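# Move wooden block from bench onto cart floor

## Task

Pick the wooden block up from the bench and put it down lying flat on the floor of the cart, at the end with the handle, next to the profiles. The drop flap must remain open, and anything already accomplished must still hold at the finish. At the end both grippers are empty and clear of the cart, the robot has released the block and backed off, touches nothing, and is upright, neither fallen nor leaning.

## Robot and tools

Robot: a Rainbow Robotics RB-Y1 in a physics simulator. It has a two-wheel drive base with two rear casters, a folding torso (squat, shift, pitch, yaw), a head with pan and tilt, and two 7-joint arms, each ending in a parallel gripper. Each wrist has a camera housing that sticks out sideways and can strike things. The base is 0.58 m wide, extends 0.10 m in front of the drive axle and 0.57 m behind it, sweeps a 0.58 m radius when spinning in place, and cannot move sideways.

Frames (metres): the base frame has its origin on the floor midway between the drive wheels, x forward, y left, z up. The chest, left_hand and right_hand readouts are in this frame. A hand point is the spot between its finger pads; fingers point along the hand's -z axis and close along its x axis. The odometry frame is the base frame as it was at the start; base_odometry counts wheel turns only, so slip looks like travel, and heading is in rad, left positive, -3.142 to 3.142.

Tool move: one action plus optional cameras (list of head_camera, left_wrist_camera, right_wrist_camera or all; [] for none) and blocking (true by default: waits until everything rests; false returns in about 0.5 s while motion continues). An action contains base and/or joints, optionally with min_time_s and contact_limits; or target alone or with min_time_s; or contact_limits alone. No arguments just reports state and images.
- base: one velocity command, not a position. x_m_s is forward speed (negative = backward), magnitude 0.005 to 0.4 m/s or 0; turn_rad_s is yaw rate, positive left, magnitude 0.02 to 1.509 or 0; for_s 0.1 to 5 s. Omitted speeds are 0. Acceleration is limited (0.4 m/s², turns 0.5 rad/s²), so the robot coasts up to 1 s (turns 3.1 s) after for_s. Distance is roughly speed times for_s. If |x_m_s| + 0.27·|turn_rad_s| exceeds 0.4 both get scaled down. The base does not stop on hitting furniture.
- joints: a dictionary of absolute joint targets by name, radians (grippers in metres of opening, 0 to 0.1). Ranges: torso_squat_rad 0 to 1.2, torso_shift_rad -0.3 to 0.6, torso_pitch_rad -0.2 to 1.4 (forward bow positive), torso_yaw_rad -1.5 to 1.5 (lift both arms sideways by at least 0.2 rad first); shoulder_pitch ±2.356 (negative raises forward); left_shoulder_roll 0 to 3.141, right_shoulder_roll -3.141 to 0 (outward); shoulder_yaw ±2.094; elbow -2.617 to 0.01 (negative bends); forearm_roll ±3.141; wrist_pitch -1.57 to 1.919; hand_roll ±2.705; head_pan_rad ±0.523 (left positive); head_tilt_rad -0.35 to 1.57 (down positive). Combined torso limits: squat+shift <= 1.52; squat-shift+pitch <= 1.57; shift+0.5pitch-0.4squat <= 0.7; shift+0.3pitch-0.5squat <= 0.39.
- target: one hand's absolute pose in the base frame: side ("left" or "right"), x, y, z in metres (-3 to 3), quat_wxyz as the hand readout prints it. It is solved once into joint angles, so the hand follows an arc; break long moves into short steps. Status: reached (within 10 mm and 2°), short (with the miss), or refused (with reason). It cannot be sent while another move runs.
- min_time_s: 0.1 to 8 s, the shortest duration for arm, head and torso motions.
- contact_limits: gripper current caps in mA, 200 to 672.5 (starting value 672.5), keyed left_gripper_m / right_gripper_m; persists until changed. Lower means gentler grip.
To grasp, command an opening at least 5 mm narrower than the object; off_target or done is normal then.

wait(seconds 0 to 10, cameras): lets time pass and reports. stop(cameras): brakes all running motions; braked parts report stopped. zoom_image(camera, region [x0,y0,x1,y1] pixels, at most 504×504): closer look at the latest image. read_manual(section "licences"): licence text only. finished_scene(scene: current number) ends the scene irreversibly; the goal must already hold.

Results: the move line shows done or the worst status. Statuses include moving, done, off_target (resting away from target, may still push), stopped, not_followed (collision check blocked an arm; see "joint command not followed" and cause), time_out, contact_stop (torso only), limit_stop_at_<name> (self-collision guard or robot limit), torque_fault, limit_stop_at_motor_heat. A refusal, or an unrequested stop, cancels the remaining move, wait and finished_scene calls in that reply. on_its_own lists things the robot did by itself. lidar_m gives 12 distances, 30° sectors counter-clockwise from straight ahead ("-" = nothing), seen at 0.23 m height. motor_effort shows wheel effort percent (peak in brackets); a wheel at rest above about 30 suggests pushing on something. Joint torques, external torques, wrist force/torque (uncalibrated, offsets up to 16 N) and motor temperatures are also reported. The pictures line orders the returned images.

Hazards: keep the arms from hitting or squeezing each other (including fingers and camera housings); a hard press ends the scene. Arm contact torque reaching load limits (shoulders 65.8, elbow 33.8, wrist joints 23.5 N m) causes a 10 s freeze. Motors heating to 80 °C lock the arm for 30–60 s; avoid holding loads or stretched poses for long. Heavy loads far forward, or hard stops after driving forward, can tip the robot. Catching the upper body under furniture while driving can topple it. A stalled wheel pushing hard shuts the wheel motors off for 2 s. Do not drop the block or release it while it moves; avoid slams and hard pushes. Loose objects may occasionally be nudged. Thinking time lets the simulation run on.

Each tool is called after "Call:" as name(argument=value, ...) on one line, values as JSON.

## Session

Call:
move(joints={"head_tilt_rad":0.8})

Call:
move(joints={"head_tilt_rad":0.6,"head_pan_rad":0.52}, cameras=["head_camera"])

Call:
move(joints={"head_tilt_rad":0.6,"head_pan_rad":-0.52}, cameras=["head_camera"])

Scene clock: 0.93 s.
Joint torques (N m): left_arm=[-1.63 -0.91 0.64 -0.38 -0.08 -0.68 0.04] | right_arm=[-3.69 -0.55 -0.61 -1.36 -0.08 -0.48 -0.02]
External joint torques (N m): left_arm=[-0.25 -1.05 0.63 0.17 -0.09 -0.25 0.04] | right_arm=[-0.09 0.57 -0.57 0.27 -0.14 0.12 -0.04]
Motor temperatures (°C): left_arm=[30 28 32 36 34 33 38] | right_arm=[34 30 32 30 35 36 34]
Wrist force (N): left_arm=[-0.4 1.7 -7.7] | right_arm=[-2.6 0.6 -4.2]
Wrist torque (N m): left_arm=[-0.31 0.12 0.09] | right_arm=[-0.03 -0.11 -0.10]
Wrist force, peak (N): left_arm=[0.1 1.6 -7.9] | right_arm=[-2.9 0.8 -5.4]
move: done
base_odometry: x=+0.000 y=+0.000 heading=+0.000
lidar_m: 0.74 1.03 1.55 4.57 1.51 1.08 1.03 1.09 1.42 3.61 1.10 0.78
base_status: not commanded
joint_positions: torso_squat_rad=+0.350 torso_shift_rad=+0.000 torso_pitch_rad=+0.000 torso_yaw_rad=+0.000 left_shoulder_pitch_rad=+0.037 left_shoulder_roll_rad=+0.004 left_shoulder_yaw_rad=-0.043 left_elbow_rad=-0.196 left_forearm_roll_rad=-0.014 left_wrist_pitch_rad=+0.002 left_hand_roll_rad=+0.027 left_gripper_m=+0.099 right_shoulder_pitch_rad=-0.040 right_shoulder_roll_rad=-0.021 right_shoulder_yaw_rad=-0.018 right_elbow_rad=-0.235 right_forearm_roll_rad=+0.049 right_wrist_pitch_rad=-0.014 right_hand_roll_rad=+0.035 right_gripper_m=+0.099 head_pan_rad=+0.000 head_tilt_rad=+0.800
joint_status: all done
wheel_motors_off: 0
motor_effort: left_wheel=+0(1) right_wheel=+0(2)
chest: x=-0.2280 y=+0.0001 z=+1.2475 quat_wxyz=(+1.000, +0.000, +0.000, +0.000) (m; base frame)
left_hand: x=-0.1598 y=+0.2200 z=+0.5653 quat_wxyz=(+0.997, +0.000, -0.079, -0.009) (m; base frame)
right_hand: x=-0.0823 y=-0.2360 z=+0.5770 quat_wxyz=(+0.989, -0.016, -0.142, +0.041) (m; base frame)
pictures: head_camera, left_wrist_camera, right_wrist_camera
camera_calibration:
head_camera: T_world_to_cam=[[-0.00443635, -0.999504, -0.0311766, 0.0434261], [-0.676342, 0.0259634, -0.73613, 0.977865], [0.736575, 0.0178203, -0.676122, 1.07557], [0, 0, 0, 1]] pos_world=[-0.130674, -0.00115112, 1.44841]
left_wrist_camera: T_world_to_cam=[[0.988724, 0.00955725, 0.149443, 0.0708295], [-0.0605519, -0.88722, 0.457355, -0.0439141], [0.13696, -0.461247, -0.876637, 0.69141], [0, 0, 0, 1]] pos_world=[-0.167385, 0.279272, 0.615616]
right_wrist_camera: T_world_to_cam=[[-0.945892, -0.11441, -0.303643, 0.0691098], [-0.245093, 0.865166, 0.437513, -0.0414065], [0.212646, 0.488261, -0.846394, 0.69334], [0, 0, 0, 1]] pos_world=[-0.0922137, -0.2948, 0.62594]

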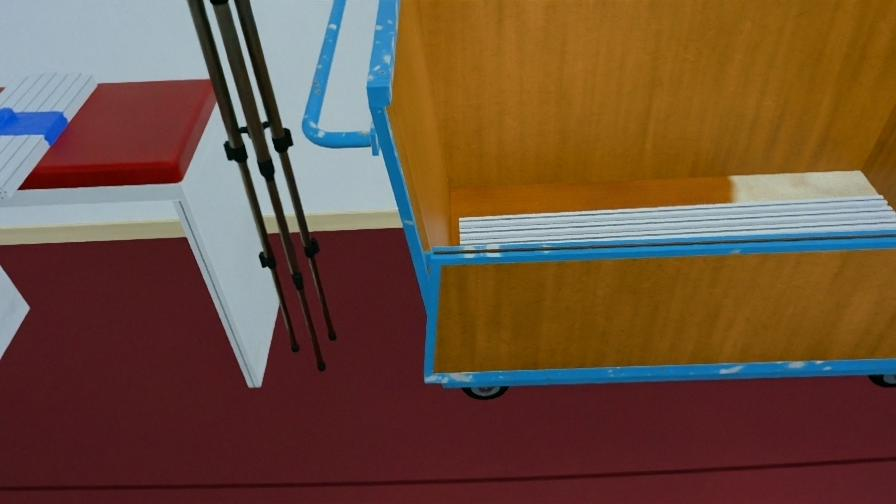

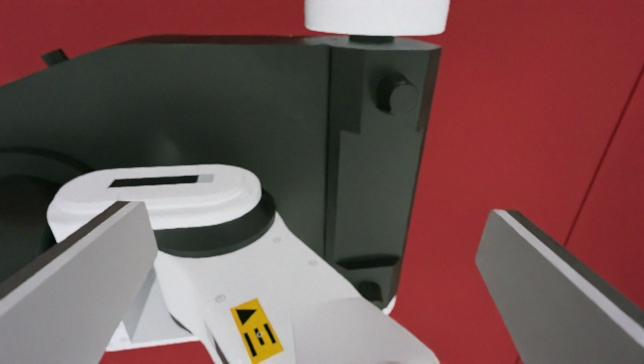

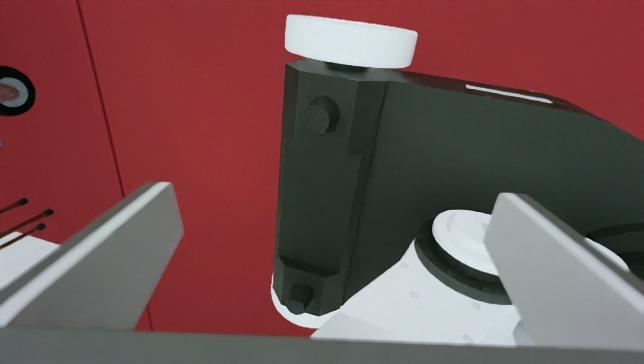

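Scene clock: 1.93 s.
Joint torques (N m): left_arm=[-1.54 -0.57 0.84 -0.46 -0.01 -0.65 -0.03] | right_arm=[-3.74 -0.72 -0.5 -1.37 -0.01 -0.44 -0.03]
External joint torques (N m): left_arm=[-0.16 -0.72 0.82 0.1 -0.01 -0.23 -0.02] | right_arm=[-0.14 0.39 -0.45 0.27 -0.08 0.16 -0.04]
Motor temperatures (°C): left_arm=[30 28 32 36 34 33 38] | right_arm=[34 30 32 30 35 36 34]
Wrist force (N): left_arm=[-0.4 1.5 -7.7] | right_arm=[-2.9 1.1 -4.5]
Wrist torque (N m): left_arm=[-0.28 0.11 0.08] | right_arm=[-0.11 -0.12 -0.09]
Wrist force, peak (N): left_arm=[-0.7 1.3 -8.3] | right_arm=[-2.9 1.1 -5.3]
move: done
base_odometry: x=+0.000 y=+0.000 heading=+0.000
lidar_m: 0.74 1.03 1.57 4.56 1.54 1.08 1.02 1.09 1.45 3.60 1.10 0.79
base_status: not commanded
joint_positions: torso_squat_rad=+0.350 torso_shift_rad=+0.000 torso_pitch_rad=+0.000 torso_yaw_rad=+0.000 left_shoulder_pitch_rad=+0.037 left_shoulder_roll_rad=+0.004 left_shoulder_yaw_rad=-0.043 left_elbow_rad=-0.196 left_forearm_roll_rad=-0.014 left_wrist_pitch_rad=+0.002 left_hand_roll_rad=+0.027 left_gripper_m=+0.099 right_shoulder_pitch_rad=-0.040 right_shoulder_roll_rad=-0.021 right_shoulder_yaw_rad=-0.018 right_elbow_rad=-0.235 right_forearm_roll_rad=+0.049 right_wrist_pitch_rad=-0.014 right_hand_roll_rad=+0.035 right_gripper_m=+0.099 head_pan_rad=+0.520 head_tilt_rad=+0.600
joint_status: all done
wheel_motors_off: 0
motor_effort: left_wheel=+0(1) right_wheel=+0(2)
chest: x=-0.2280 y=+0.0001 z=+1.2475 quat_wxyz=(+1.000, +0.000, +0.000, +0.000) (m; base frame)
left_hand: x=-0.1598 y=+0.2200 z=+0.5653 quat_wxyz=(+0.997, +0.000, -0.079, -0.009) (m; base frame)
right_hand: x=-0.0823 y=-0.2360 z=+0.5770 quat_wxyz=(+0.989, -0.016, -0.142, +0.041) (m; base frame)
pictures: head_camera
camera_calibration:
head_camera: T_world_to_cam=[[0.498213, -0.866484, -0.0314502, 0.14729], [-0.461322, -0.234191, -0.855767, 1.19539], [0.734143, 0.440863, -0.516405, 0.843793], [0, 0, 0, 1]] pos_world=[-0.141388, 0.0355768, 1.46335]

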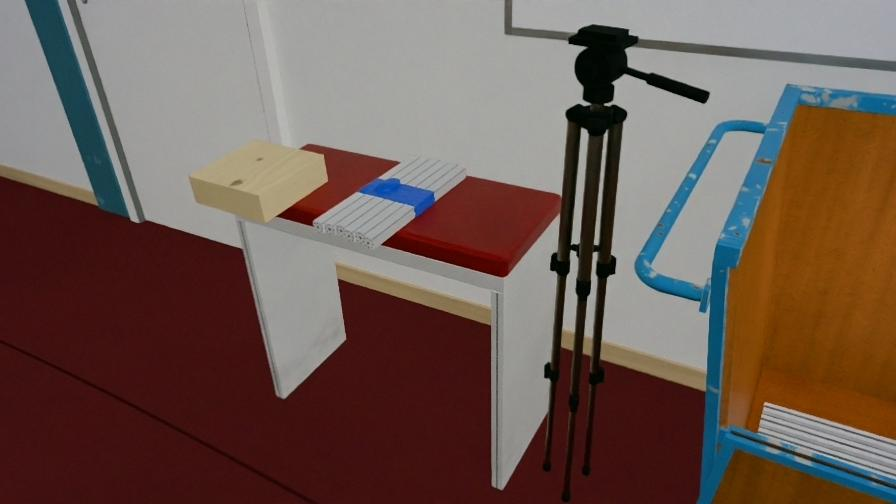

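Scene clock: 3.30 s.
Joint torques (N m): left_arm=[-1.75 -0.7 0.75 -0.42 -0.06 -0.56 -0.04] | right_arm=[-3.42 -0.66 -0.83 -1.49 -0.01 -0.54 0]
External joint torques (N m): left_arm=[-0.37 -0.85 0.74 0.13 -0.07 -0.13 -0.03] | right_arm=[0.18 0.46 -0.79 0.14 -0.07 0.06 -0.02]
Motor temperatures (°C): left_arm=[30 28 32 36 34 33 38] | right_arm=[34 30 32 30 35 36 34]
Wrist force (N): left_arm=[0.0 1.3 -7.4] | right_arm=[-2.5 1.0 -4.8]
Wrist torque (N m): left_arm=[-0.31 0.15 0.06] | right_arm=[-0.05 -0.05 -0.09]
Wrist force, peak (N): left_arm=[0.3 1.8 -8.1] | right_arm=[-2.9 1.1 -5.5]
move: done
base_odometry: x=+0.000 y=+0.000 heading=+0.000
lidar_m: 0.74 1.02 1.55 4.57 1.52 1.08 1.03 1.08 1.44 3.60 1.10 0.77
base_status: not commanded
joint_positions: torso_squat_rad=+0.350 torso_shift_rad=+0.000 torso_pitch_rad=+0.000 torso_yaw_rad=+0.000 left_shoulder_pitch_rad=+0.037 left_shoulder_roll_rad=+0.004 left_shoulder_yaw_rad=-0.043 left_elbow_rad=-0.196 left_forearm_roll_rad=-0.014 left_wrist_pitch_rad=+0.002 left_hand_roll_rad=+0.027 left_gripper_m=+0.099 right_shoulder_pitch_rad=-0.040 right_shoulder_roll_rad=-0.021 right_shoulder_yaw_rad=-0.018 right_elbow_rad=-0.235 right_forearm_roll_rad=+0.049 right_wrist_pitch_rad=-0.014 right_hand_roll_rad=+0.035 right_gripper_m=+0.099 head_pan_rad=-0.520 head_tilt_rad=+0.600
joint_status: all done
wheel_motors_off: 0
motor_effort: left_wheel=+1(1) right_wheel=+2(2)
chest: x=-0.2280 y=+0.0001 z=+1.2475 quat_wxyz=(+1.000, +0.000, +0.000, +0.000) (m; base frame)
left_hand: x=-0.1598 y=+0.2200 z=+0.5653 quat_wxyz=(+0.997, +0.000, -0.079, -0.009) (m; base frame)
right_hand: x=-0.0823 y=-0.2360 z=+0.5770 quat_wxyz=(+0.989, -0.016, -0.142, +0.041) (m; base frame)
pictures: head_camera
camera_calibration:
head_camera: T_world_to_cam=[[-0.495067, -0.868285, -0.0314512, -0.0572399], [-0.435413, 0.279258, -0.855821, 1.2007], [0.75188, -0.409995, -0.516314, 0.847468], [0, 0, 0, 1]] pos_world=[-0.142731, -0.0375481, 1.46335]

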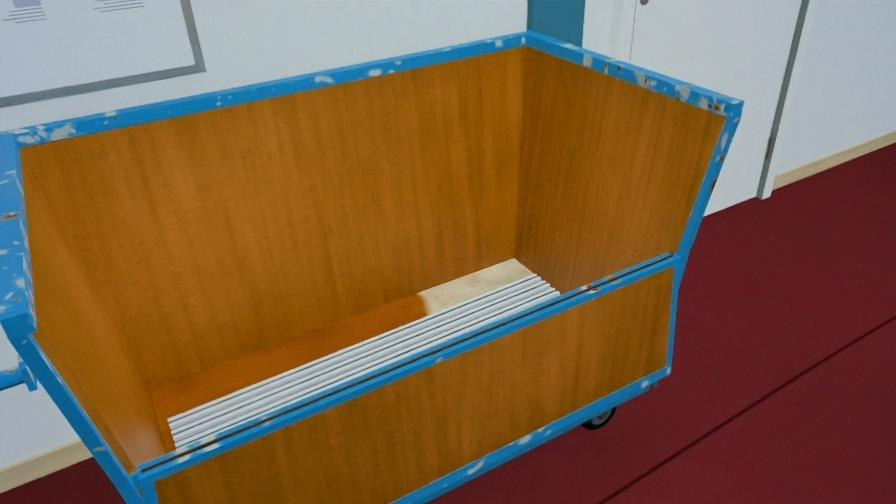

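Call:
move(joints={"head_tilt_rad":0.6,"head_pan_rad":0.52}, cameras=["head_camera"])

Call:
zoom_image(camera="head_camera", region=[150, 100, 400, 280])

Call:
move(joints={"head_tilt_rad":0.6,"head_pan_rad":-0.2}, cameras=["head_camera"])

Call:
zoom_image(camera="head_camera", region=[150, 200, 600, 500])

Scene clock: 10.40 s.
Joint torques (N m): left_arm=[-1.61 -0.75 0.63 -0.53 -0.12 -0.66 -0.05] | right_arm=[-3.3 -0.59 -0.66 -1.33 -0.07 -0.5 0.03]
External joint torques (N m): left_arm=[-0.23 -0.89 0.61 0.02 -0.12 -0.24 -0.04] | right_arm=[0.3 0.53 -0.62 0.3 -0.13 0.1 0.02]
Motor temperatures (°C): left_arm=[30 28 32 36 34 33 38] | right_arm=[34 30 32 30 35 36 34]
Wrist force (N): left_arm=[0.0 1.5 -7.1] | right_arm=[-2.7 1.0 -4.6]
Wrist torque (N m): left_arm=[-0.33 0.17 0.11] | right_arm=[-0.10 -0.13 -0.10]
Wrist force, peak (N): left_arm=[0.2 1.5 -8.5] | right_arm=[-2.7 1.4 -5.3]
move: done
base_odometry: x=+0.000 y=+0.000 heading=+0.000
lidar_m: 0.74 1.03 1.57 4.56 1.51 1.08 1.02 1.08 1.44 3.60 1.11 0.79
base_status: not commanded
joint_positions: torso_squat_rad=+0.350 torso_shift_rad=+0.000 torso_pitch_rad=+0.000 torso_yaw_rad=+0.000 left_shoulder_pitch_rad=+0.037 left_shoulder_roll_rad=+0.004 left_shoulder_yaw_rad=-0.043 left_elbow_rad=-0.196 left_forearm_roll_rad=-0.014 left_wrist_pitch_rad=+0.002 left_hand_roll_rad=+0.027 left_gripper_m=+0.099 right_shoulder_pitch_rad=-0.040 right_shoulder_roll_rad=-0.021 right_shoulder_yaw_rad=-0.018 right_elbow_rad=-0.235 right_forearm_roll_rad=+0.049 right_wrist_pitch_rad=-0.014 right_hand_roll_rad=+0.035 right_gripper_m=+0.099 head_pan_rad=+0.520 head_tilt_rad=+0.600
joint_status: all done
wheel_motors_off: 0
motor_effort: left_wheel=-1(1) right_wheel=+0(2)
chest: x=-0.2280 y=+0.0001 z=+1.2475 quat_wxyz=(+1.000, +0.000, +0.000, +0.000) (m; base frame)
left_hand: x=-0.1598 y=+0.2200 z=+0.5653 quat_wxyz=(+0.997, +0.000, -0.079, -0.009) (m; base frame)
right_hand: x=-0.0823 y=-0.2360 z=+0.5770 quat_wxyz=(+0.989, -0.016, -0.142, +0.041) (m; base frame)
pictures: head_camera
camera_calibration:
head_camera: T_world_to_cam=[[0.498213, -0.866484, -0.0314502, 0.14729], [-0.461322, -0.234191, -0.855767, 1.19539], [0.734143, 0.440863, -0.516405, 0.843793], [0, 0, 0, 1]] pos_world=[-0.141388, 0.0355768, 1.46335]

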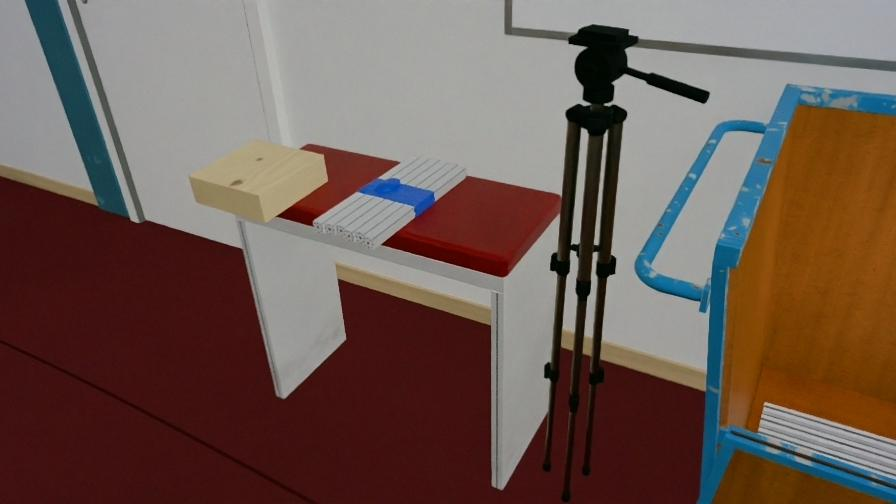

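Scaled by 2.016 from the camera's 896x504 image, which has a finer 1280x720 frame.

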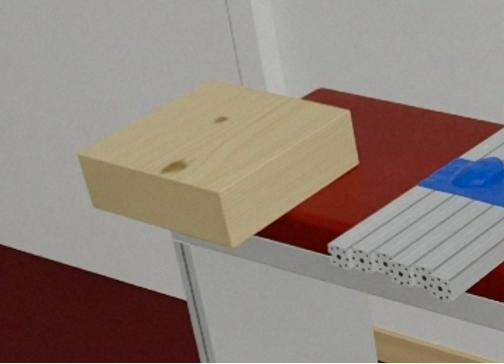

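Scene clock: 11.53 s.
Joint torques (N m): left_arm=[-1.66 -0.85 0.64 -0.49 -0.02 -0.66 -0.09] | right_arm=[-3.72 -0.39 -0.68 -1.54 -0.12 -0.58 0.04]
External joint torques (N m): left_arm=[-0.28 -0.99 0.63 0.07 -0.02 -0.24 -0.08] | right_arm=[-0.12 0.73 -0.64 0.09 -0.18 0.02 0.02]
Motor temperatures (°C): left_arm=[30 28 32 36 34 33 38] | right_arm=[34 30 32 30 35 36 34]
Wrist force (N): left_arm=[-0.6 1.5 -8.0] | right_arm=[-2.6 0.8 -4.5]
Wrist torque (N m): left_arm=[-0.31 0.06 0.07] | right_arm=[-0.06 -0.09 -0.10]
Wrist force, peak (N): left_arm=[0.0 1.7 -8.1] | right_arm=[-2.6 1.6 -5.5]
move: done
base_odometry: x=+0.000 y=+0.000 heading=+0.000
lidar_m: 0.74 1.03 1.57 4.57 1.52 1.06 1.03 1.08 1.45 3.60 1.09 0.79
base_status: not commanded
joint_positions: torso_squat_rad=+0.350 torso_shift_rad=+0.000 torso_pitch_rad=+0.000 torso_yaw_rad=+0.000 left_shoulder_pitch_rad=+0.037 left_shoulder_roll_rad=+0.004 left_shoulder_yaw_rad=-0.043 left_elbow_rad=-0.196 left_forearm_roll_rad=-0.014 left_wrist_pitch_rad=+0.002 left_hand_roll_rad=+0.027 left_gripper_m=+0.099 right_shoulder_pitch_rad=-0.040 right_shoulder_roll_rad=-0.021 right_shoulder_yaw_rad=-0.018 right_elbow_rad=-0.235 right_forearm_roll_rad=+0.049 right_wrist_pitch_rad=-0.014 right_hand_roll_rad=+0.035 right_gripper_m=+0.099 head_pan_rad=-0.200 head_tilt_rad=+0.600
joint_status: all done
wheel_motors_off: 0
motor_effort: left_wheel=+0(1) right_wheel=+0(2)
chest: x=-0.2280 y=+0.0001 z=+1.2475 quat_wxyz=(+1.000, +0.000, +0.000, +0.000) (m; base frame)
left_hand: x=-0.1598 y=+0.2200 z=+0.5653 quat_wxyz=(+0.997, +0.000, -0.079, -0.009) (m; base frame)
right_hand: x=-0.0823 y=-0.2360 z=+0.5770 quat_wxyz=(+0.989, -0.016, -0.142, +0.041) (m; base frame)
pictures: head_camera
camera_calibration:
head_camera: T_world_to_cam=[[-0.196703, -0.979959, -0.0314264, 0.00413984], [-0.50116, 0.128041, -0.855829, 1.1872], [0.842702, -0.152595, -0.516303, 0.866103], [0, 0, 0, 1]] pos_world=[-0.134073, -0.0157917, 1.46335]

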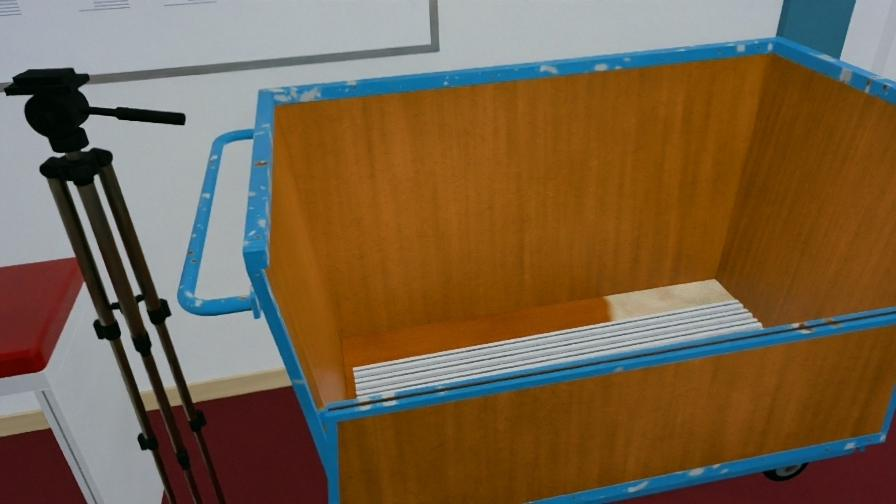

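Scaled by 1.120 from the camera's 896x504 image, which has a finer 1280x720 frame.

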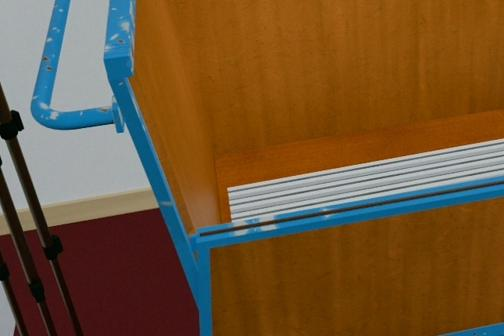

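Call:
move(base={"x_m_s":0.2,"for_s":2.0}, joints={"torso_squat_rad":0.02,"head_tilt_rad":0.8,"head_pan_rad":0}, cameras=["head_camera"])

Call:
zoom_image(camera="head_camera", region=[350, 150, 800, 400])

Scene clock: 19.33 s.
Joint torques (N m): left_arm=[-1.27 -0.24 0.52 -0.45 -0.09 -0.59 -0.04] | right_arm=[-3.28 -0.33 -0.41 -1.3 -0.11 -0.48 -0.14]
External joint torques (N m): left_arm=[0.11 -0.39 0.51 0.11 -0.09 -0.16 -0.03] | right_arm=[0.32 0.78 -0.37 0.33 -0.17 0.12 -0.16]
Motor temperatures (°C): left_arm=[30 28 32 36 34 33 38] | right_arm=[34 30 32 30 35 36 34]
Wrist force (N): left_arm=[-0.3 0.9 -7.4] | right_arm=[-2.4 1.2 -5.0]
Wrist torque (N m): left_arm=[-0.25 0.16 0.12] | right_arm=[-0.10 -0.05 -0.10]
Wrist force, peak (N): left_arm=[0.1 1.3 -8.5] | right_arm=[-3.3 1.5 -5.1]
move: done
base_odometry: x=+0.400 y=+0.000 heading=+0.000
lidar_m: 0.34 0.36 0.74 3.98 2.09 1.50 1.41 1.49 1.99 5.00 0.51 0.36
base_status: done (sent for 2 of 2 s)
joint_positions: torso_squat_rad=+0.020 torso_shift_rad=+0.000 torso_pitch_rad=+0.000 torso_yaw_rad=+0.000 left_shoulder_pitch_rad=+0.037 left_shoulder_roll_rad=+0.004 left_shoulder_yaw_rad=-0.043 left_elbow_rad=-0.196 left_forearm_roll_rad=-0.014 left_wrist_pitch_rad=+0.002 left_hand_roll_rad=+0.027 left_gripper_m=+0.099 right_shoulder_pitch_rad=-0.040 right_shoulder_roll_rad=-0.021 right_shoulder_yaw_rad=-0.018 right_elbow_rad=-0.235 right_forearm_roll_rad=+0.049 right_wrist_pitch_rad=-0.014 right_hand_roll_rad=+0.035 right_gripper_m=+0.099 head_pan_rad=+0.000 head_tilt_rad=+0.800
joint_status: all done
wheel_motors_off: 0
motor_effort: left_wheel=+1(23) right_wheel=-3(54)
chest: x=-0.2280 y=+0.0001 z=+1.2898 quat_wxyz=(+1.000, +0.000, +0.000, +0.000) (m; base frame)
left_hand: x=-0.1597 y=+0.2200 z=+0.6076 quat_wxyz=(+0.997, +0.000, -0.079, -0.009) (m; base frame)
right_hand: x=-0.0823 y=-0.2360 z=+0.6193 quat_wxyz=(+0.989, -0.016, -0.142, +0.041) (m; base frame)
pictures: head_camera
camera_calibration:
head_camera: T_world_to_cam=[[-0.00443799, -0.999504, -0.0311733, 0.0447397], [-0.676446, 0.0259595, -0.736035, 1.00885], [0.736479, 0.0178205, -0.676226, 1.10431], [0, 0, 0, 1]] pos_world=[-0.130674, -0.00115113, 1.49071]

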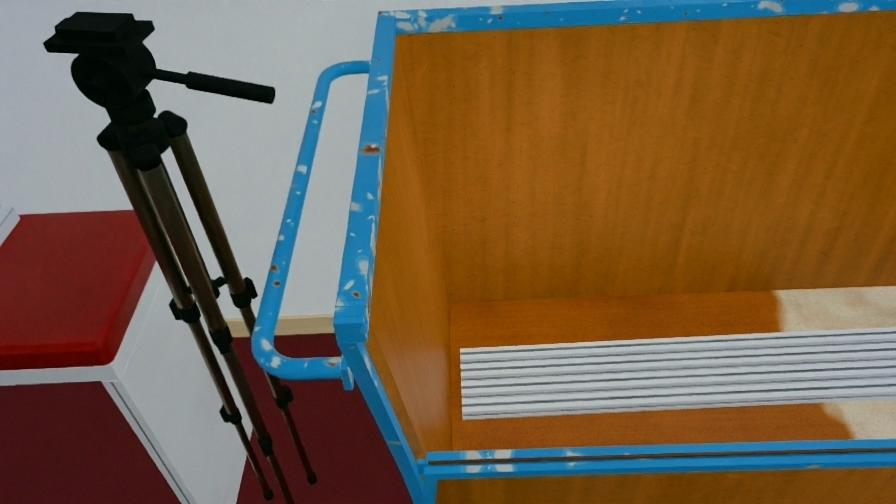

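Scaled by 1.120 from the camera's 896x504 image, which has a finer 1280x720 frame.

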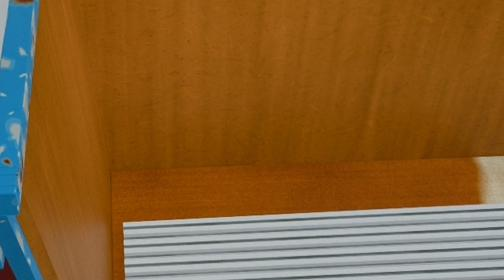

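Call:
move(base={"x_m_s":0.1,"for_s":1.0}, joints={"torso_pitch_rad":0.6,"head_tilt_rad":0.75}, cameras=["head_camera"])

Scene clock: 24.77 s.
Joint torques (N m): left_arm=[13.21 -0.55 0.55 5.75 -0.08 0.49 -0.01] | right_arm=[12.9 0.21 -0.78 5.17 -0.21 0.69 0.07]
External joint torques (N m): left_arm=[-1.12 -0.88 0.51 0.1 -0.07 -0.26 -0.04] | right_arm=[0.63 0.93 -0.49 0.78 -0.13 0.15 0.08]
Motor temperatures (°C): left_arm=[30 28 32 36 34 33 38] | right_arm=[34 30 32 30 35 36 34]
Wrist force (N): left_arm=[3.5 0.9 -7.3] | right_arm=[1.3 0.7 -5.4]
Wrist torque (N m): left_arm=[-0.26 0.35 0.07] | right_arm=[-0.02 0.11 -0.07]
Wrist force, peak (N): left_arm=[3.5 1.8 -7.9] | right_arm=[-3.4 1.3 -5.0]
move: done
base_odometry: x=+0.500 y=+0.000 heading=+0.000
lidar_m: 0.23 0.25 0.68 3.62 2.26 1.60 1.52 1.61 2.12 1.10 0.36 0.26
base_status: done (sent for 1 of 1 s)
joint_positions: torso_squat_rad=+0.020 torso_shift_rad=+0.000 torso_pitch_rad=+0.600 torso_yaw_rad=+0.000 left_shoulder_pitch_rad=+0.037 left_shoulder_roll_rad=+0.004 left_shoulder_yaw_rad=-0.043 left_elbow_rad=-0.196 left_forearm_roll_rad=-0.014 left_wrist_pitch_rad=+0.002 left_hand_roll_rad=+0.027 left_gripper_m=+0.099 right_shoulder_pitch_rad=-0.040 right_shoulder_roll_rad=-0.021 right_shoulder_yaw_rad=-0.018 right_elbow_rad=-0.235 right_forearm_roll_rad=+0.049 right_wrist_pitch_rad=-0.014 right_hand_roll_rad=+0.035 right_gripper_m=+0.099 head_pan_rad=+0.000 head_tilt_rad=+0.750
joint_status: all done
wheel_motors_off: 0
motor_effort: left_wheel=+0(26) right_wheel=-3(24)
chest: x=-0.0533 y=+0.0001 z=+1.2357 quat_wxyz=(+0.955, +0.000, +0.296, +0.000) (m; base frame)
left_hand: x=-0.3822 y=+0.2200 z=+0.6342 quat_wxyz=(+0.976, -0.003, +0.219, -0.008) (m; base frame)
right_hand: x=-0.3116 y=-0.2360 z=+0.6001 quat_wxyz=(+0.987, -0.004, +0.156, +0.044) (m; base frame)
pictures: head_camera
camera_calibration:
head_camera: T_world_to_cam=[[-0.0202013, -0.999503, -0.0241861, 0.034376], [-0.961371, 0.0260614, -0.274019, 0.506935], [0.274513, 0.0177163, -0.96142, 1.25862], [0, 0, 0, 1]] pos_world=[0.142539, -0.00115056, 1.3498]

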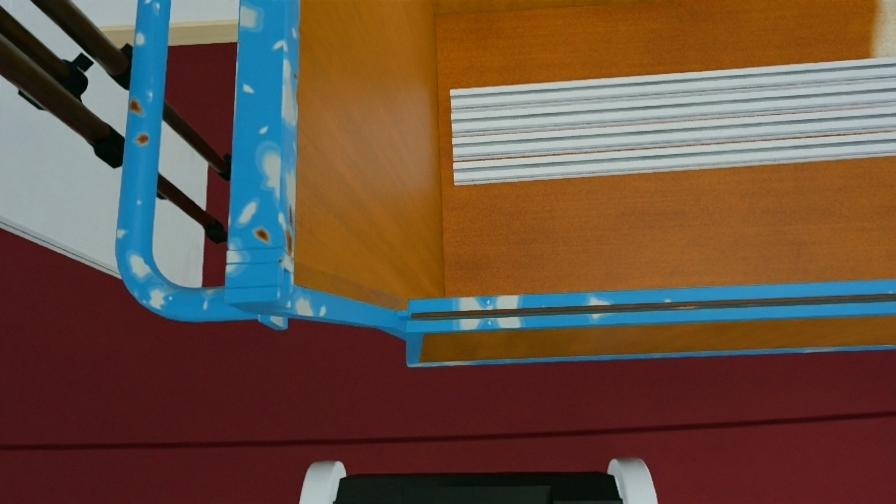

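Call:
move(base={"x_m_s":-0.2,"for_s":2.25}, joints={"torso_pitch_rad":0.0,"head_tilt_rad":0.75}, cameras=[])

Call:
move(base={"turn_rad_s":0.5,"for_s":3.14}, cameras=[])

Call:
move(base={"x_m_s":0.3,"for_s":4.23}, cameras=[])

Call:
move(base={"turn_rad_s":-0.5,"for_s":3.14}, cameras=["head_camera"])

Scene clock: 48.90 s.
Joint torques (N m): left_arm=[-1.82 -0.86 0.77 -0.58 -0.04 -0.64 -0.07] | right_arm=[-3.47 -0.35 -0.7 -1.35 -0.02 -0.42 -0.09]
External joint torques (N m): left_arm=[-0.43 -1.01 0.76 -0.02 -0.05 -0.21 -0.06] | right_arm=[0.13 0.76 -0.66 0.28 -0.08 0.18 -0.1]
Motor temperatures (°C): left_arm=[31 28 32 36 34 33 37] | right_arm=[34 30 32 30 35 36 34]
Wrist force (N): left_arm=[-0.6 1.9 -7.0] | right_arm=[-2.4 1.1 -5.0]
Wrist torque (N m): left_arm=[-0.38 0.10 0.08] | right_arm=[-0.12 -0.07 -0.09]
Wrist force, peak (N): left_arm=[3.7 1.7 -7.7] | right_arm=[-2.9 0.8 -5.3]
move: done
base_odometry: x=+0.047 y=+0.000 heading=-0.002
lidar_m: 0.70 1.00 1.54 4.82 1.59 1.13 1.08 1.13 1.49 3.78 1.04 0.74
base_status: done (sent for 2.27 of 2.27 s)
joint_positions: torso_squat_rad=+0.020 torso_shift_rad=+0.000 torso_pitch_rad=+0.000 torso_yaw_rad=+0.000 left_shoulder_pitch_rad=+0.037 left_shoulder_roll_rad=+0.004 left_shoulder_yaw_rad=-0.043 left_elbow_rad=-0.196 left_forearm_roll_rad=-0.014 left_wrist_pitch_rad=+0.002 left_hand_roll_rad=+0.027 left_gripper_m=+0.099 right_shoulder_pitch_rad=-0.040 right_shoulder_roll_rad=-0.021 right_shoulder_yaw_rad=-0.018 right_elbow_rad=-0.235 right_forearm_roll_rad=+0.049 right_wrist_pitch_rad=-0.014 right_hand_roll_rad=+0.035 right_gripper_m=+0.099 head_pan_rad=+0.000 head_tilt_rad=+0.750
joint_status: all done
wheel_motors_off: 0
motor_effort: left_wheel=-26(38) right_wheel=+23(49)
chest: x=-0.2280 y=+0.0001 z=+1.2898 quat_wxyz=(+1.000, +0.000, +0.000, +0.000) (m; base frame)
left_hand: x=-0.1598 y=+0.2200 z=+0.6076 quat_wxyz=(+0.997, +0.000, -0.079, -0.009) (m; base frame)
right_hand: x=-0.0824 y=-0.2360 z=+0.6193 quat_wxyz=(+0.989, -0.016, -0.142, +0.041) (m; base frame)
pictures: none
No camera images: "cameras" was empty.

Scene clock: 53.40 s.
Joint torques (N m): left_arm=[-1.83 -0.78 0.5 -0.44 -0.06 -0.68 0] | right_arm=[-3.94 -0.62 -0.61 -1.28 -0.02 -0.44 0.12]
External joint torques (N m): left_arm=[-0.45 -0.93 0.49 0.12 -0.06 -0.26 0.01] | right_arm=[-0.34 0.49 -0.57 0.35 -0.08 0.15 0.1]
Motor temperatures (°C): left_arm=[31 28 32 36 34 33 37] | right_arm=[34 30 32 30 35 36 34]
Wrist force (N): left_arm=[-0.1 1.3 -7.9] | right_arm=[-2.7 1.1 -4.8]
Wrist torque (N m): left_arm=[-0.30 0.14 0.10] | right_arm=[-0.09 -0.13 -0.13]
Wrist force, peak (N): left_arm=[-0.3 1.2 -8.6] | right_arm=[-2.7 1.3 -5.3]
move: done
base_odometry: x=+0.047 y=+0.000 heading=+1.564
lidar_m: 4.70 1.59 1.13 1.07 1.10 1.49 3.78 1.05 0.75 0.70 0.99 1.53
base_status: done (sent for 3.13 of 3.13 s)
joint_positions: torso_squat_rad=+0.020 torso_shift_rad=+0.000 torso_pitch_rad=+0.000 torso_yaw_rad=+0.000 left_shoulder_pitch_rad=+0.037 left_shoulder_roll_rad=+0.004 left_shoulder_yaw_rad=-0.043 left_elbow_rad=-0.196 left_forearm_roll_rad=-0.014 left_wrist_pitch_rad=+0.002 left_hand_roll_rad=+0.027 left_gripper_m=+0.099 right_shoulder_pitch_rad=-0.040 right_shoulder_roll_rad=-0.021 right_shoulder_yaw_rad=-0.018 right_elbow_rad=-0.235 right_forearm_roll_rad=+0.049 right_wrist_pitch_rad=-0.014 right_hand_roll_rad=+0.035 right_gripper_m=+0.099 head_pan_rad=+0.000 head_tilt_rad=+0.750
joint_status: not commanded
wheel_motors_off: 0
motor_effort: left_wheel=+3(47) right_wheel=+23(53)
chest: x=-0.2280 y=+0.0001 z=+1.2898 quat_wxyz=(+1.000, +0.000, +0.000, +0.000) (m; base frame)
left_hand: x=-0.1598 y=+0.2200 z=+0.6076 quat_wxyz=(+0.997, +0.000, -0.079, -0.009) (m; base frame)
right_hand: x=-0.0824 y=-0.2360 z=+0.6193 quat_wxyz=(+0.989, -0.016, -0.142, +0.041) (m; base frame)
pictures: none
No camera images: "cameras" was empty.

Scene clock: 58.73 s.
Joint torques (N m): left_arm=[-1.16 -0.7 0.86 -0.51 0 -0.67 0.03] | right_arm=[-2.85 -0.84 -0.86 -1.32 -0.08 -0.61 -0.01]
External joint torques (N m): left_arm=[0.22 -0.86 0.85 0.05 -0.01 -0.25 0.04] | right_arm=[0.75 0.27 -0.82 0.31 -0.14 -0.01 -0.02]
Motor temperatures (°C): left_arm=[31 28 32 36 34 33 37] | right_arm=[34 30 32 30 35 36 34]
Wrist force (N): left_arm=[-0.2 1.2 -7.4] | right_arm=[-2.5 1.3 -4.4]
Wrist torque (N m): left_arm=[-0.30 0.15 0.04] | right_arm=[-0.13 -0.11 -0.11]
Wrist force, peak (N): left_arm=[-0.7 1.1 -8.7] | right_arm=[-2.8 1.4 -5.4]
move: done
base_odometry: x=+0.054 y=+1.270 heading=+1.565
lidar_m: 4.33 1.63 1.16 1.10 1.15 1.53 3.94 1.37 1.12 0.85 1.46 1.96
base_status: done (sent for 4.23 of 4.23 s)
joint_positions: torso_squat_rad=+0.020 torso_shift_rad=+0.000 torso_pitch_rad=+0.000 torso_yaw_rad=+0.000 left_shoulder_pitch_rad=+0.037 left_shoulder_roll_rad=+0.004 left_shoulder_yaw_rad=-0.043 left_elbow_rad=-0.196 left_forearm_roll_rad=-0.014 left_wrist_pitch_rad=+0.002 left_hand_roll_rad=+0.027 left_gripper_m=+0.099 right_shoulder_pitch_rad=-0.040 right_shoulder_roll_rad=-0.021 right_shoulder_yaw_rad=-0.018 right_elbow_rad=-0.235 right_forearm_roll_rad=+0.049 right_wrist_pitch_rad=-0.014 right_hand_roll_rad=+0.035 right_gripper_m=+0.099 head_pan_rad=+0.000 head_tilt_rad=+0.750
joint_status: not commanded
wheel_motors_off: 0
motor_effort: left_wheel=+18(49) right_wheel=-16(51)
chest: x=-0.2280 y=+0.0001 z=+1.2898 quat_wxyz=(+1.000, +0.000, +0.000, +0.000) (m; base frame)
left_hand: x=-0.1597 y=+0.2200 z=+0.6076 quat_wxyz=(+0.997, +0.000, -0.079, -0.009) (m; base frame)
right_hand: x=-0.0823 y=-0.2359 z=+0.6193 quat_wxyz=(+0.989, -0.016, -0.142, +0.041) (m; base frame)
pictures: none
No camera images: "cameras" was empty.

Scene clock: 63.23 s.
Joint torques (N m): left_arm=[-1.52 -0.85 0.55 -0.57 -0.03 -0.69 -0.09] | right_arm=[-3.1 -0.45 -0.64 -1.24 -0.09 -0.53 -0.04]
External joint torques (N m): left_arm=[-0.14 -0.99 0.54 -0.01 -0.04 -0.27 -0.08] | right_arm=[0.5 0.67 -0.6 0.39 -0.15 0.07 -0.05]
Motor temperatures (°C): left_arm=[31 28 32 36 34 33 37] | right_arm=[34 30 32 30 35 36 34]
Wrist force (N): left_arm=[-0.4 1.4 -7.4] | right_arm=[-2.8 1.4 -5.0]
Wrist torque (N m): left_arm=[-0.28 0.13 0.12] | right_arm=[-0.14 -0.16 -0.11]
Wrist force, peak (N): left_arm=[0.1 1.6 -8.3] | right_arm=[-3.1 1.1 -5.3]
move: done
base_odometry: x=+0.054 y=+1.270 heading=-0.001
lidar_m: 0.83 1.47 1.95 4.33 1.63 1.17 1.11 1.16 1.54 3.90 1.36 1.10
base_status: done (sent for 3.13 of 3.13 s)
joint_positions: torso_squat_rad=+0.020 torso_shift_rad=+0.000 torso_pitch_rad=+0.000 torso_yaw_rad=+0.000 left_shoulder_pitch_rad=+0.037 left_shoulder_roll_rad=+0.004 left_shoulder_yaw_rad=-0.043 left_elbow_rad=-0.196 left_forearm_roll_rad=-0.014 left_wrist_pitch_rad=+0.002 left_hand_roll_rad=+0.027 left_gripper_m=+0.099 right_shoulder_pitch_rad=-0.040 right_shoulder_roll_rad=-0.021 right_shoulder_yaw_rad=-0.018 right_elbow_rad=-0.235 right_forearm_roll_rad=+0.049 right_wrist_pitch_rad=-0.014 right_hand_roll_rad=+0.035 right_gripper_m=+0.099 head_pan_rad=+0.000 head_tilt_rad=+0.750
joint_status: not commanded
wheel_motors_off: 0
motor_effort: left_wheel=+22(47) right_wheel=+3(51)
chest: x=-0.2280 y=+0.0001 z=+1.2898 quat_wxyz=(+1.000, +0.000, +0.000, +0.000) (m; base frame)
left_hand: x=-0.1597 y=+0.2200 z=+0.6076 quat_wxyz=(+0.997, +0.000, -0.079, -0.009) (m; base frame)
right_hand: x=-0.0823 y=-0.2359 z=+0.6193 quat_wxyz=(+0.989, -0.016, -0.142, +0.041) (m; base frame)
pictures: head_camera
camera_calibration:
head_camera: T_world_to_cam=[[-0.00287818, -0.999504, -0.0313573, 0.045237], [-0.638798, 0.0259632, -0.768936, 1.0657], [0.769369, 0.0178178, -0.638556, 1.05494], [0, 0, 0, 1]] pos_world=[-0.130744, -0.00125111, 1.49451]

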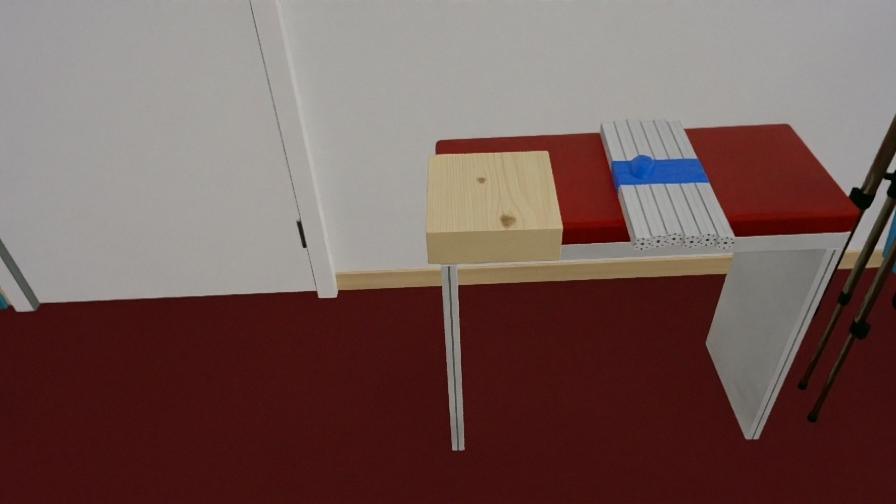

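Call:
move(base={"turn_rad_s":-0.12,"for_s":1.0}, cameras=[])

Call:
move(base={"x_m_s":0.2,"for_s":2.0}, cameras=[])

Call:
move(base={"turn_rad_s":0.12,"for_s":1.0}, joints={"torso_pitch_rad":0.8,"torso_squat_rad":0.1,"head_tilt_rad":0.6,"left_shoulder_roll_rad":0.5,"right_shoulder_roll_rad":-0.5}, cameras=["head_camera"])

Scene clock: 70.50 s.
Joint torques (N m): left_arm=[-1.71 -0.7 0.79 -0.4 -0.07 -0.68 -0.02] | right_arm=[-3.29 -0.3 -0.91 -1.18 -0.02 -0.54 -0.01]
External joint torques (N m): left_arm=[-0.33 -0.84 0.78 0.15 -0.08 -0.25 -0.01] | right_arm=[0.31 0.82 -0.86 0.45 -0.08 0.06 -0.03]
Motor temperatures (°C): left_arm=[31 28 32 36 34 33 37] | right_arm=[34 30 32 30 35 36 34]
Wrist force (N): left_arm=[0.3 1.4 -7.7] | right_arm=[-2.4 1.3 -4.9]
Wrist torque (N m): left_arm=[-0.28 0.17 0.07] | right_arm=[-0.12 -0.08 -0.09]
Wrist force, peak (N): left_arm=[-0.2 1.3 -8.5] | right_arm=[-2.8 1.1 -5.5]
move: done
base_odometry: x=+0.054 y=+1.270 heading=-0.120
lidar_m: 0.84 1.46 1.80 3.66 1.89 1.22 1.10 1.12 1.40 2.80 1.36 1.09
base_status: done (sent for 1 of 1 s)
joint_positions: torso_squat_rad=+0.020 torso_shift_rad=+0.000 torso_pitch_rad=+0.000 torso_yaw_rad=+0.000 left_shoulder_pitch_rad=+0.037 left_shoulder_roll_rad=+0.004 left_shoulder_yaw_rad=-0.043 left_elbow_rad=-0.196 left_forearm_roll_rad=-0.014 left_wrist_pitch_rad=+0.002 left_hand_roll_rad=+0.027 left_gripper_m=+0.099 right_shoulder_pitch_rad=-0.040 right_shoulder_roll_rad=-0.021 right_shoulder_yaw_rad=-0.018 right_elbow_rad=-0.235 right_forearm_roll_rad=+0.049 right_wrist_pitch_rad=-0.014 right_hand_roll_rad=+0.035 right_gripper_m=+0.099 head_pan_rad=+0.000 head_tilt_rad=+0.750
joint_status: not commanded
wheel_motors_off: 0
motor_effort: left_wheel=+23(38) right_wheel=+4(12)
chest: x=-0.2280 y=+0.0001 z=+1.2898 quat_wxyz=(+1.000, +0.000, +0.000, +0.000) (m; base frame)
left_hand: x=-0.1598 y=+0.2200 z=+0.6076 quat_wxyz=(+0.997, +0.000, -0.079, -0.009) (m; base frame)
right_hand: x=-0.0823 y=-0.2359 z=+0.6193 quat_wxyz=(+0.989, -0.016, -0.142, +0.041) (m; base frame)
pictures: none
No camera images: "cameras" was empty.

Scene clock: 73.37 s.
Joint torques (N m): left_arm=[-1.3 -0.61 0.96 -0.52 -0.11 -0.64 -0.02] | right_arm=[-3.17 -0.81 -0.45 -1.39 -0.09 -0.51 0.03]
External joint torques (N m): left_arm=[0.08 -0.77 0.95 0.04 -0.11 -0.22 -0.01] | right_arm=[0.42 0.31 -0.41 0.24 -0.15 0.08 0.01]
Motor temperatures (°C): left_arm=[31 28 32 36 34 33 37] | right_arm=[34 30 32 30 35 36 34]
Wrist force (N): left_arm=[0.2 1.2 -6.9] | right_arm=[-3.1 1.1 -4.6]
Wrist torque (N m): left_arm=[-0.34 0.20 0.09] | right_arm=[-0.07 -0.15 -0.09]
Wrist force, peak (N): left_arm=[0.1 1.4 -8.4] | right_arm=[-3.5 1.2 -5.1]
move: done
base_odometry: x=+0.451 y=+1.222 heading=-0.121
lidar_m: 0.61 0.44 1.31 2.67 2.57 1.64 1.50 1.54 1.90 3.80 0.78 0.79
base_status: done (sent for 2 of 2 s)
joint_positions: torso_squat_rad=+0.020 torso_shift_rad=+0.000 torso_pitch_rad=+0.000 torso_yaw_rad=+0.000 left_shoulder_pitch_rad=+0.037 left_shoulder_roll_rad=+0.004 left_shoulder_yaw_rad=-0.043 left_elbow_rad=-0.196 left_forearm_roll_rad=-0.014 left_wrist_pitch_rad=+0.002 left_hand_roll_rad=+0.027 left_gripper_m=+0.099 right_shoulder_pitch_rad=-0.040 right_shoulder_roll_rad=-0.021 right_shoulder_yaw_rad=-0.018 right_elbow_rad=-0.235 right_forearm_roll_rad=+0.049 right_wrist_pitch_rad=-0.014 right_hand_roll_rad=+0.035 right_gripper_m=+0.099 head_pan_rad=+0.000 head_tilt_rad=+0.750
joint_status: not commanded
wheel_motors_off: 0
motor_effort: left_wheel=-12(49) right_wheel=+14(49)
chest: x=-0.2280 y=+0.0001 z=+1.2898 quat_wxyz=(+1.000, +0.000, +0.000, +0.000) (m; base frame)
left_hand: x=-0.1597 y=+0.2200 z=+0.6076 quat_wxyz=(+0.997, +0.000, -0.079, -0.009) (m; base frame)
right_hand: x=-0.0823 y=-0.2359 z=+0.6193 quat_wxyz=(+0.989, -0.016, -0.142, +0.041) (m; base frame)
pictures: none
No camera images: "cameras" was empty.

Scene clock: 76.83 s.
Joint torques (N m): left_arm=[18.08 7.95 1.63 7.63 0.02 1.06 -0.03] | right_arm=[17.64 -9.21 -1.74 7.03 -0.21 1.05 -0.07]
External joint torques (N m): left_arm=[-1.63 -1.65 0.77 0.03 0.01 -0.12 -0.07] | right_arm=[0.12 0.75 -0.44 0.84 -0.06 0.09 -0.04]
Motor temperatures (°C): left_arm=[31 28 32 36 34 33 37] | right_arm=[34 30 32 30 35 36 34]
Wrist force (N): left_arm=[4.5 -1.3 -5.7] | right_arm=[2.6 2.8 -3.5]
Wrist torque (N m): left_arm=[-0.08 0.37 0.05] | right_arm=[-0.20 0.20 -0.08]
Wrist force, peak (N): left_arm=[-0.1 0.5 -8.7] | right_arm=[-2.4 3.4 -5.6]
move: done
base_odometry: x=+0.451 y=+1.222 heading=-0.002
lidar_m: 0.43 1.10 1.43 3.68 2.21 1.58 1.49 1.56 2.08 1.26 0.78 0.88
base_status: done (sent for 1 of 1 s)
joint_positions: torso_squat_rad=+0.100 torso_shift_rad=+0.000 torso_pitch_rad=+0.800 torso_yaw_rad=+0.000 left_shoulder_pitch_rad=+0.037 left_shoulder_roll_rad=+0.500 left_shoulder_yaw_rad=-0.043 left_elbow_rad=-0.196 left_forearm_roll_rad=-0.014 left_wrist_pitch_rad=+0.002 left_hand_roll_rad=+0.027 left_gripper_m=+0.099 right_shoulder_pitch_rad=-0.040 right_shoulder_roll_rad=-0.500 right_shoulder_yaw_rad=-0.018 right_elbow_rad=-0.235 right_forearm_roll_rad=+0.049 right_wrist_pitch_rad=-0.014 right_hand_roll_rad=+0.035 right_gripper_m=+0.099 head_pan_rad=+0.000 head_tilt_rad=+0.600
joint_status: all done
wheel_motors_off: 0
motor_effort: left_wheel=-23(40) right_wheel=+0(44)
chest: x=-0.0060 y=+0.0000 z=+1.1926 quat_wxyz=(+0.921, +0.000, +0.389, +0.000) (m; base frame)
left_hand: x=-0.3836 y=+0.5816 z=+0.7329 quat_wxyz=(+0.918, +0.210, +0.310, -0.128) (m; base frame)
right_hand: x=-0.3177 y=-0.5823 z=+0.6851 quat_wxyz=(+0.932, -0.207, +0.251, +0.157) (m; base frame)
pictures: head_camera
camera_calibration:
head_camera: T_world_to_cam=[[-0.0213641, -0.999501, -0.0232463, 0.0329789], [-0.973871, 0.0260633, -0.225603, 0.497429], [0.226097, 0.0178191, -0.973942, 1.19246], [0, 0, 0, 1]] pos_world=[0.215524, -0.00125082, 1.27438]

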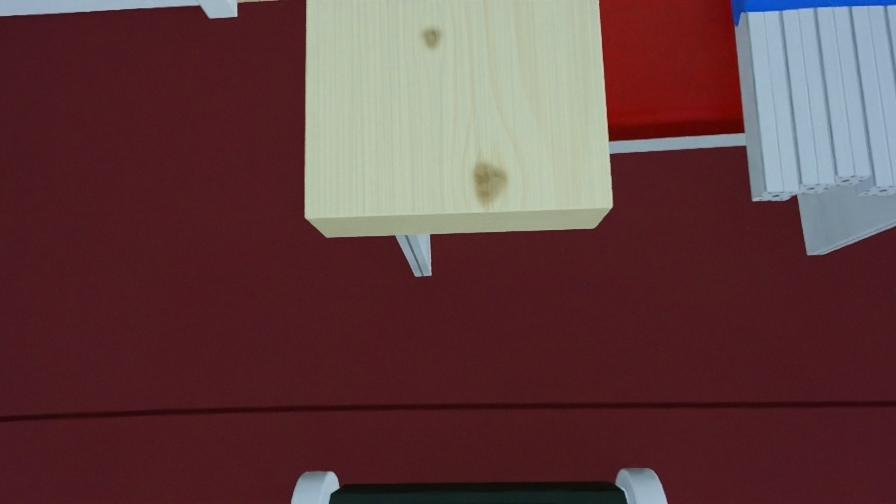

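Call:
move(joints={"head_tilt_rad":0.3}, cameras=["head_camera"])

Scene clock: 83.17 s.
Joint torques (N m): left_arm=[18.28 7.69 1.77 7.65 -0.09 1.07 -0.06] | right_arm=[17.91 -9.56 -1.58 6.87 -0.16 0.94 -0.13]
External joint torques (N m): left_arm=[-1.42 -1.91 0.91 0.05 -0.11 -0.11 -0.1] | right_arm=[0.39 0.4 -0.28 0.68 0 -0.02 -0.1]
Motor temperatures (°C): left_arm=[31 28 32 36 34 33 37] | right_arm=[34 30 32 30 35 36 34]
Wrist force (N): left_arm=[5.2 -0.4 -6.0] | right_arm=[2.4 2.7 -3.8]
Wrist torque (N m): left_arm=[-0.19 0.45 0.08] | right_arm=[-0.20 0.18 -0.06]
Wrist force, peak (N): left_arm=[5.3 -0.7 -6.7] | right_arm=[2.7 3.0 -4.3]
move: done
base_odometry: x=+0.451 y=+1.222 heading=-0.002
lidar_m: 0.44 1.09 1.45 3.69 2.23 1.57 1.50 1.56 2.08 1.27 0.77 0.88
base_status: not commanded
joint_positions: torso_squat_rad=+0.100 torso_shift_rad=+0.000 torso_pitch_rad=+0.800 torso_yaw_rad=+0.000 left_shoulder_pitch_rad=+0.037 left_shoulder_roll_rad=+0.500 left_shoulder_yaw_rad=-0.043 left_elbow_rad=-0.196 left_forearm_roll_rad=-0.014 left_wrist_pitch_rad=+0.002 left_hand_roll_rad=+0.027 left_gripper_m=+0.099 right_shoulder_pitch_rad=-0.040 right_shoulder_roll_rad=-0.500 right_shoulder_yaw_rad=-0.018 right_elbow_rad=-0.235 right_forearm_roll_rad=+0.049 right_wrist_pitch_rad=-0.014 right_hand_roll_rad=+0.035 right_gripper_m=+0.099 head_pan_rad=+0.000 head_tilt_rad=+0.300
joint_status: all done
wheel_motors_off: 0
motor_effort: left_wheel=-23(24) right_wheel=+1(1)
chest: x=-0.0060 y=+0.0000 z=+1.1926 quat_wxyz=(+0.921, +0.000, +0.389, +0.000) (m; base frame)
left_hand: x=-0.3836 y=+0.5816 z=+0.7329 quat_wxyz=(+0.918, +0.210, +0.310, -0.128) (m; base frame)
right_hand: x=-0.3177 y=-0.5823 z=+0.6851 quat_wxyz=(+0.932, -0.207, +0.251, +0.157) (m; base frame)
pictures: head_camera
camera_calibration:
head_camera: T_world_to_cam=[[-0.0135407, -0.999502, -0.0285197, 0.0387237], [-0.863728, 0.026062, -0.503285, 0.846056], [0.503777, 0.0178184, -0.86365, 1.00488], [0, 0, 0, 1]] pos_world=[0.225053, -0.00125082, 1.29477]

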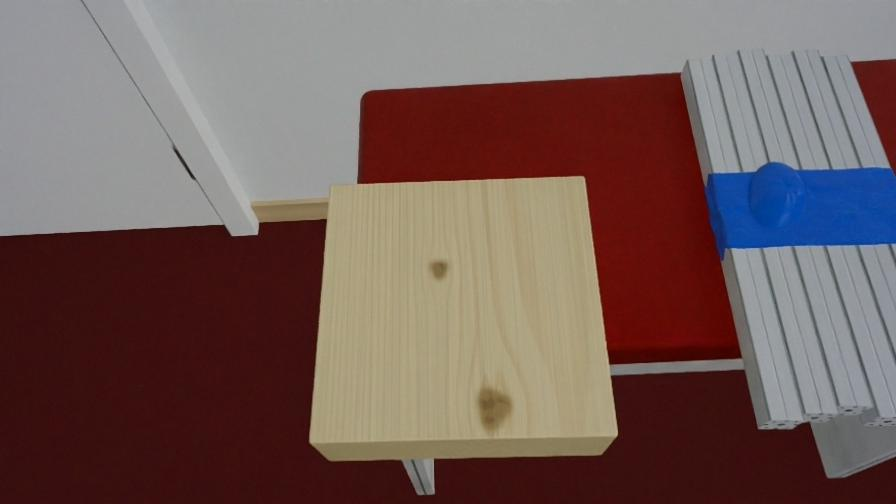

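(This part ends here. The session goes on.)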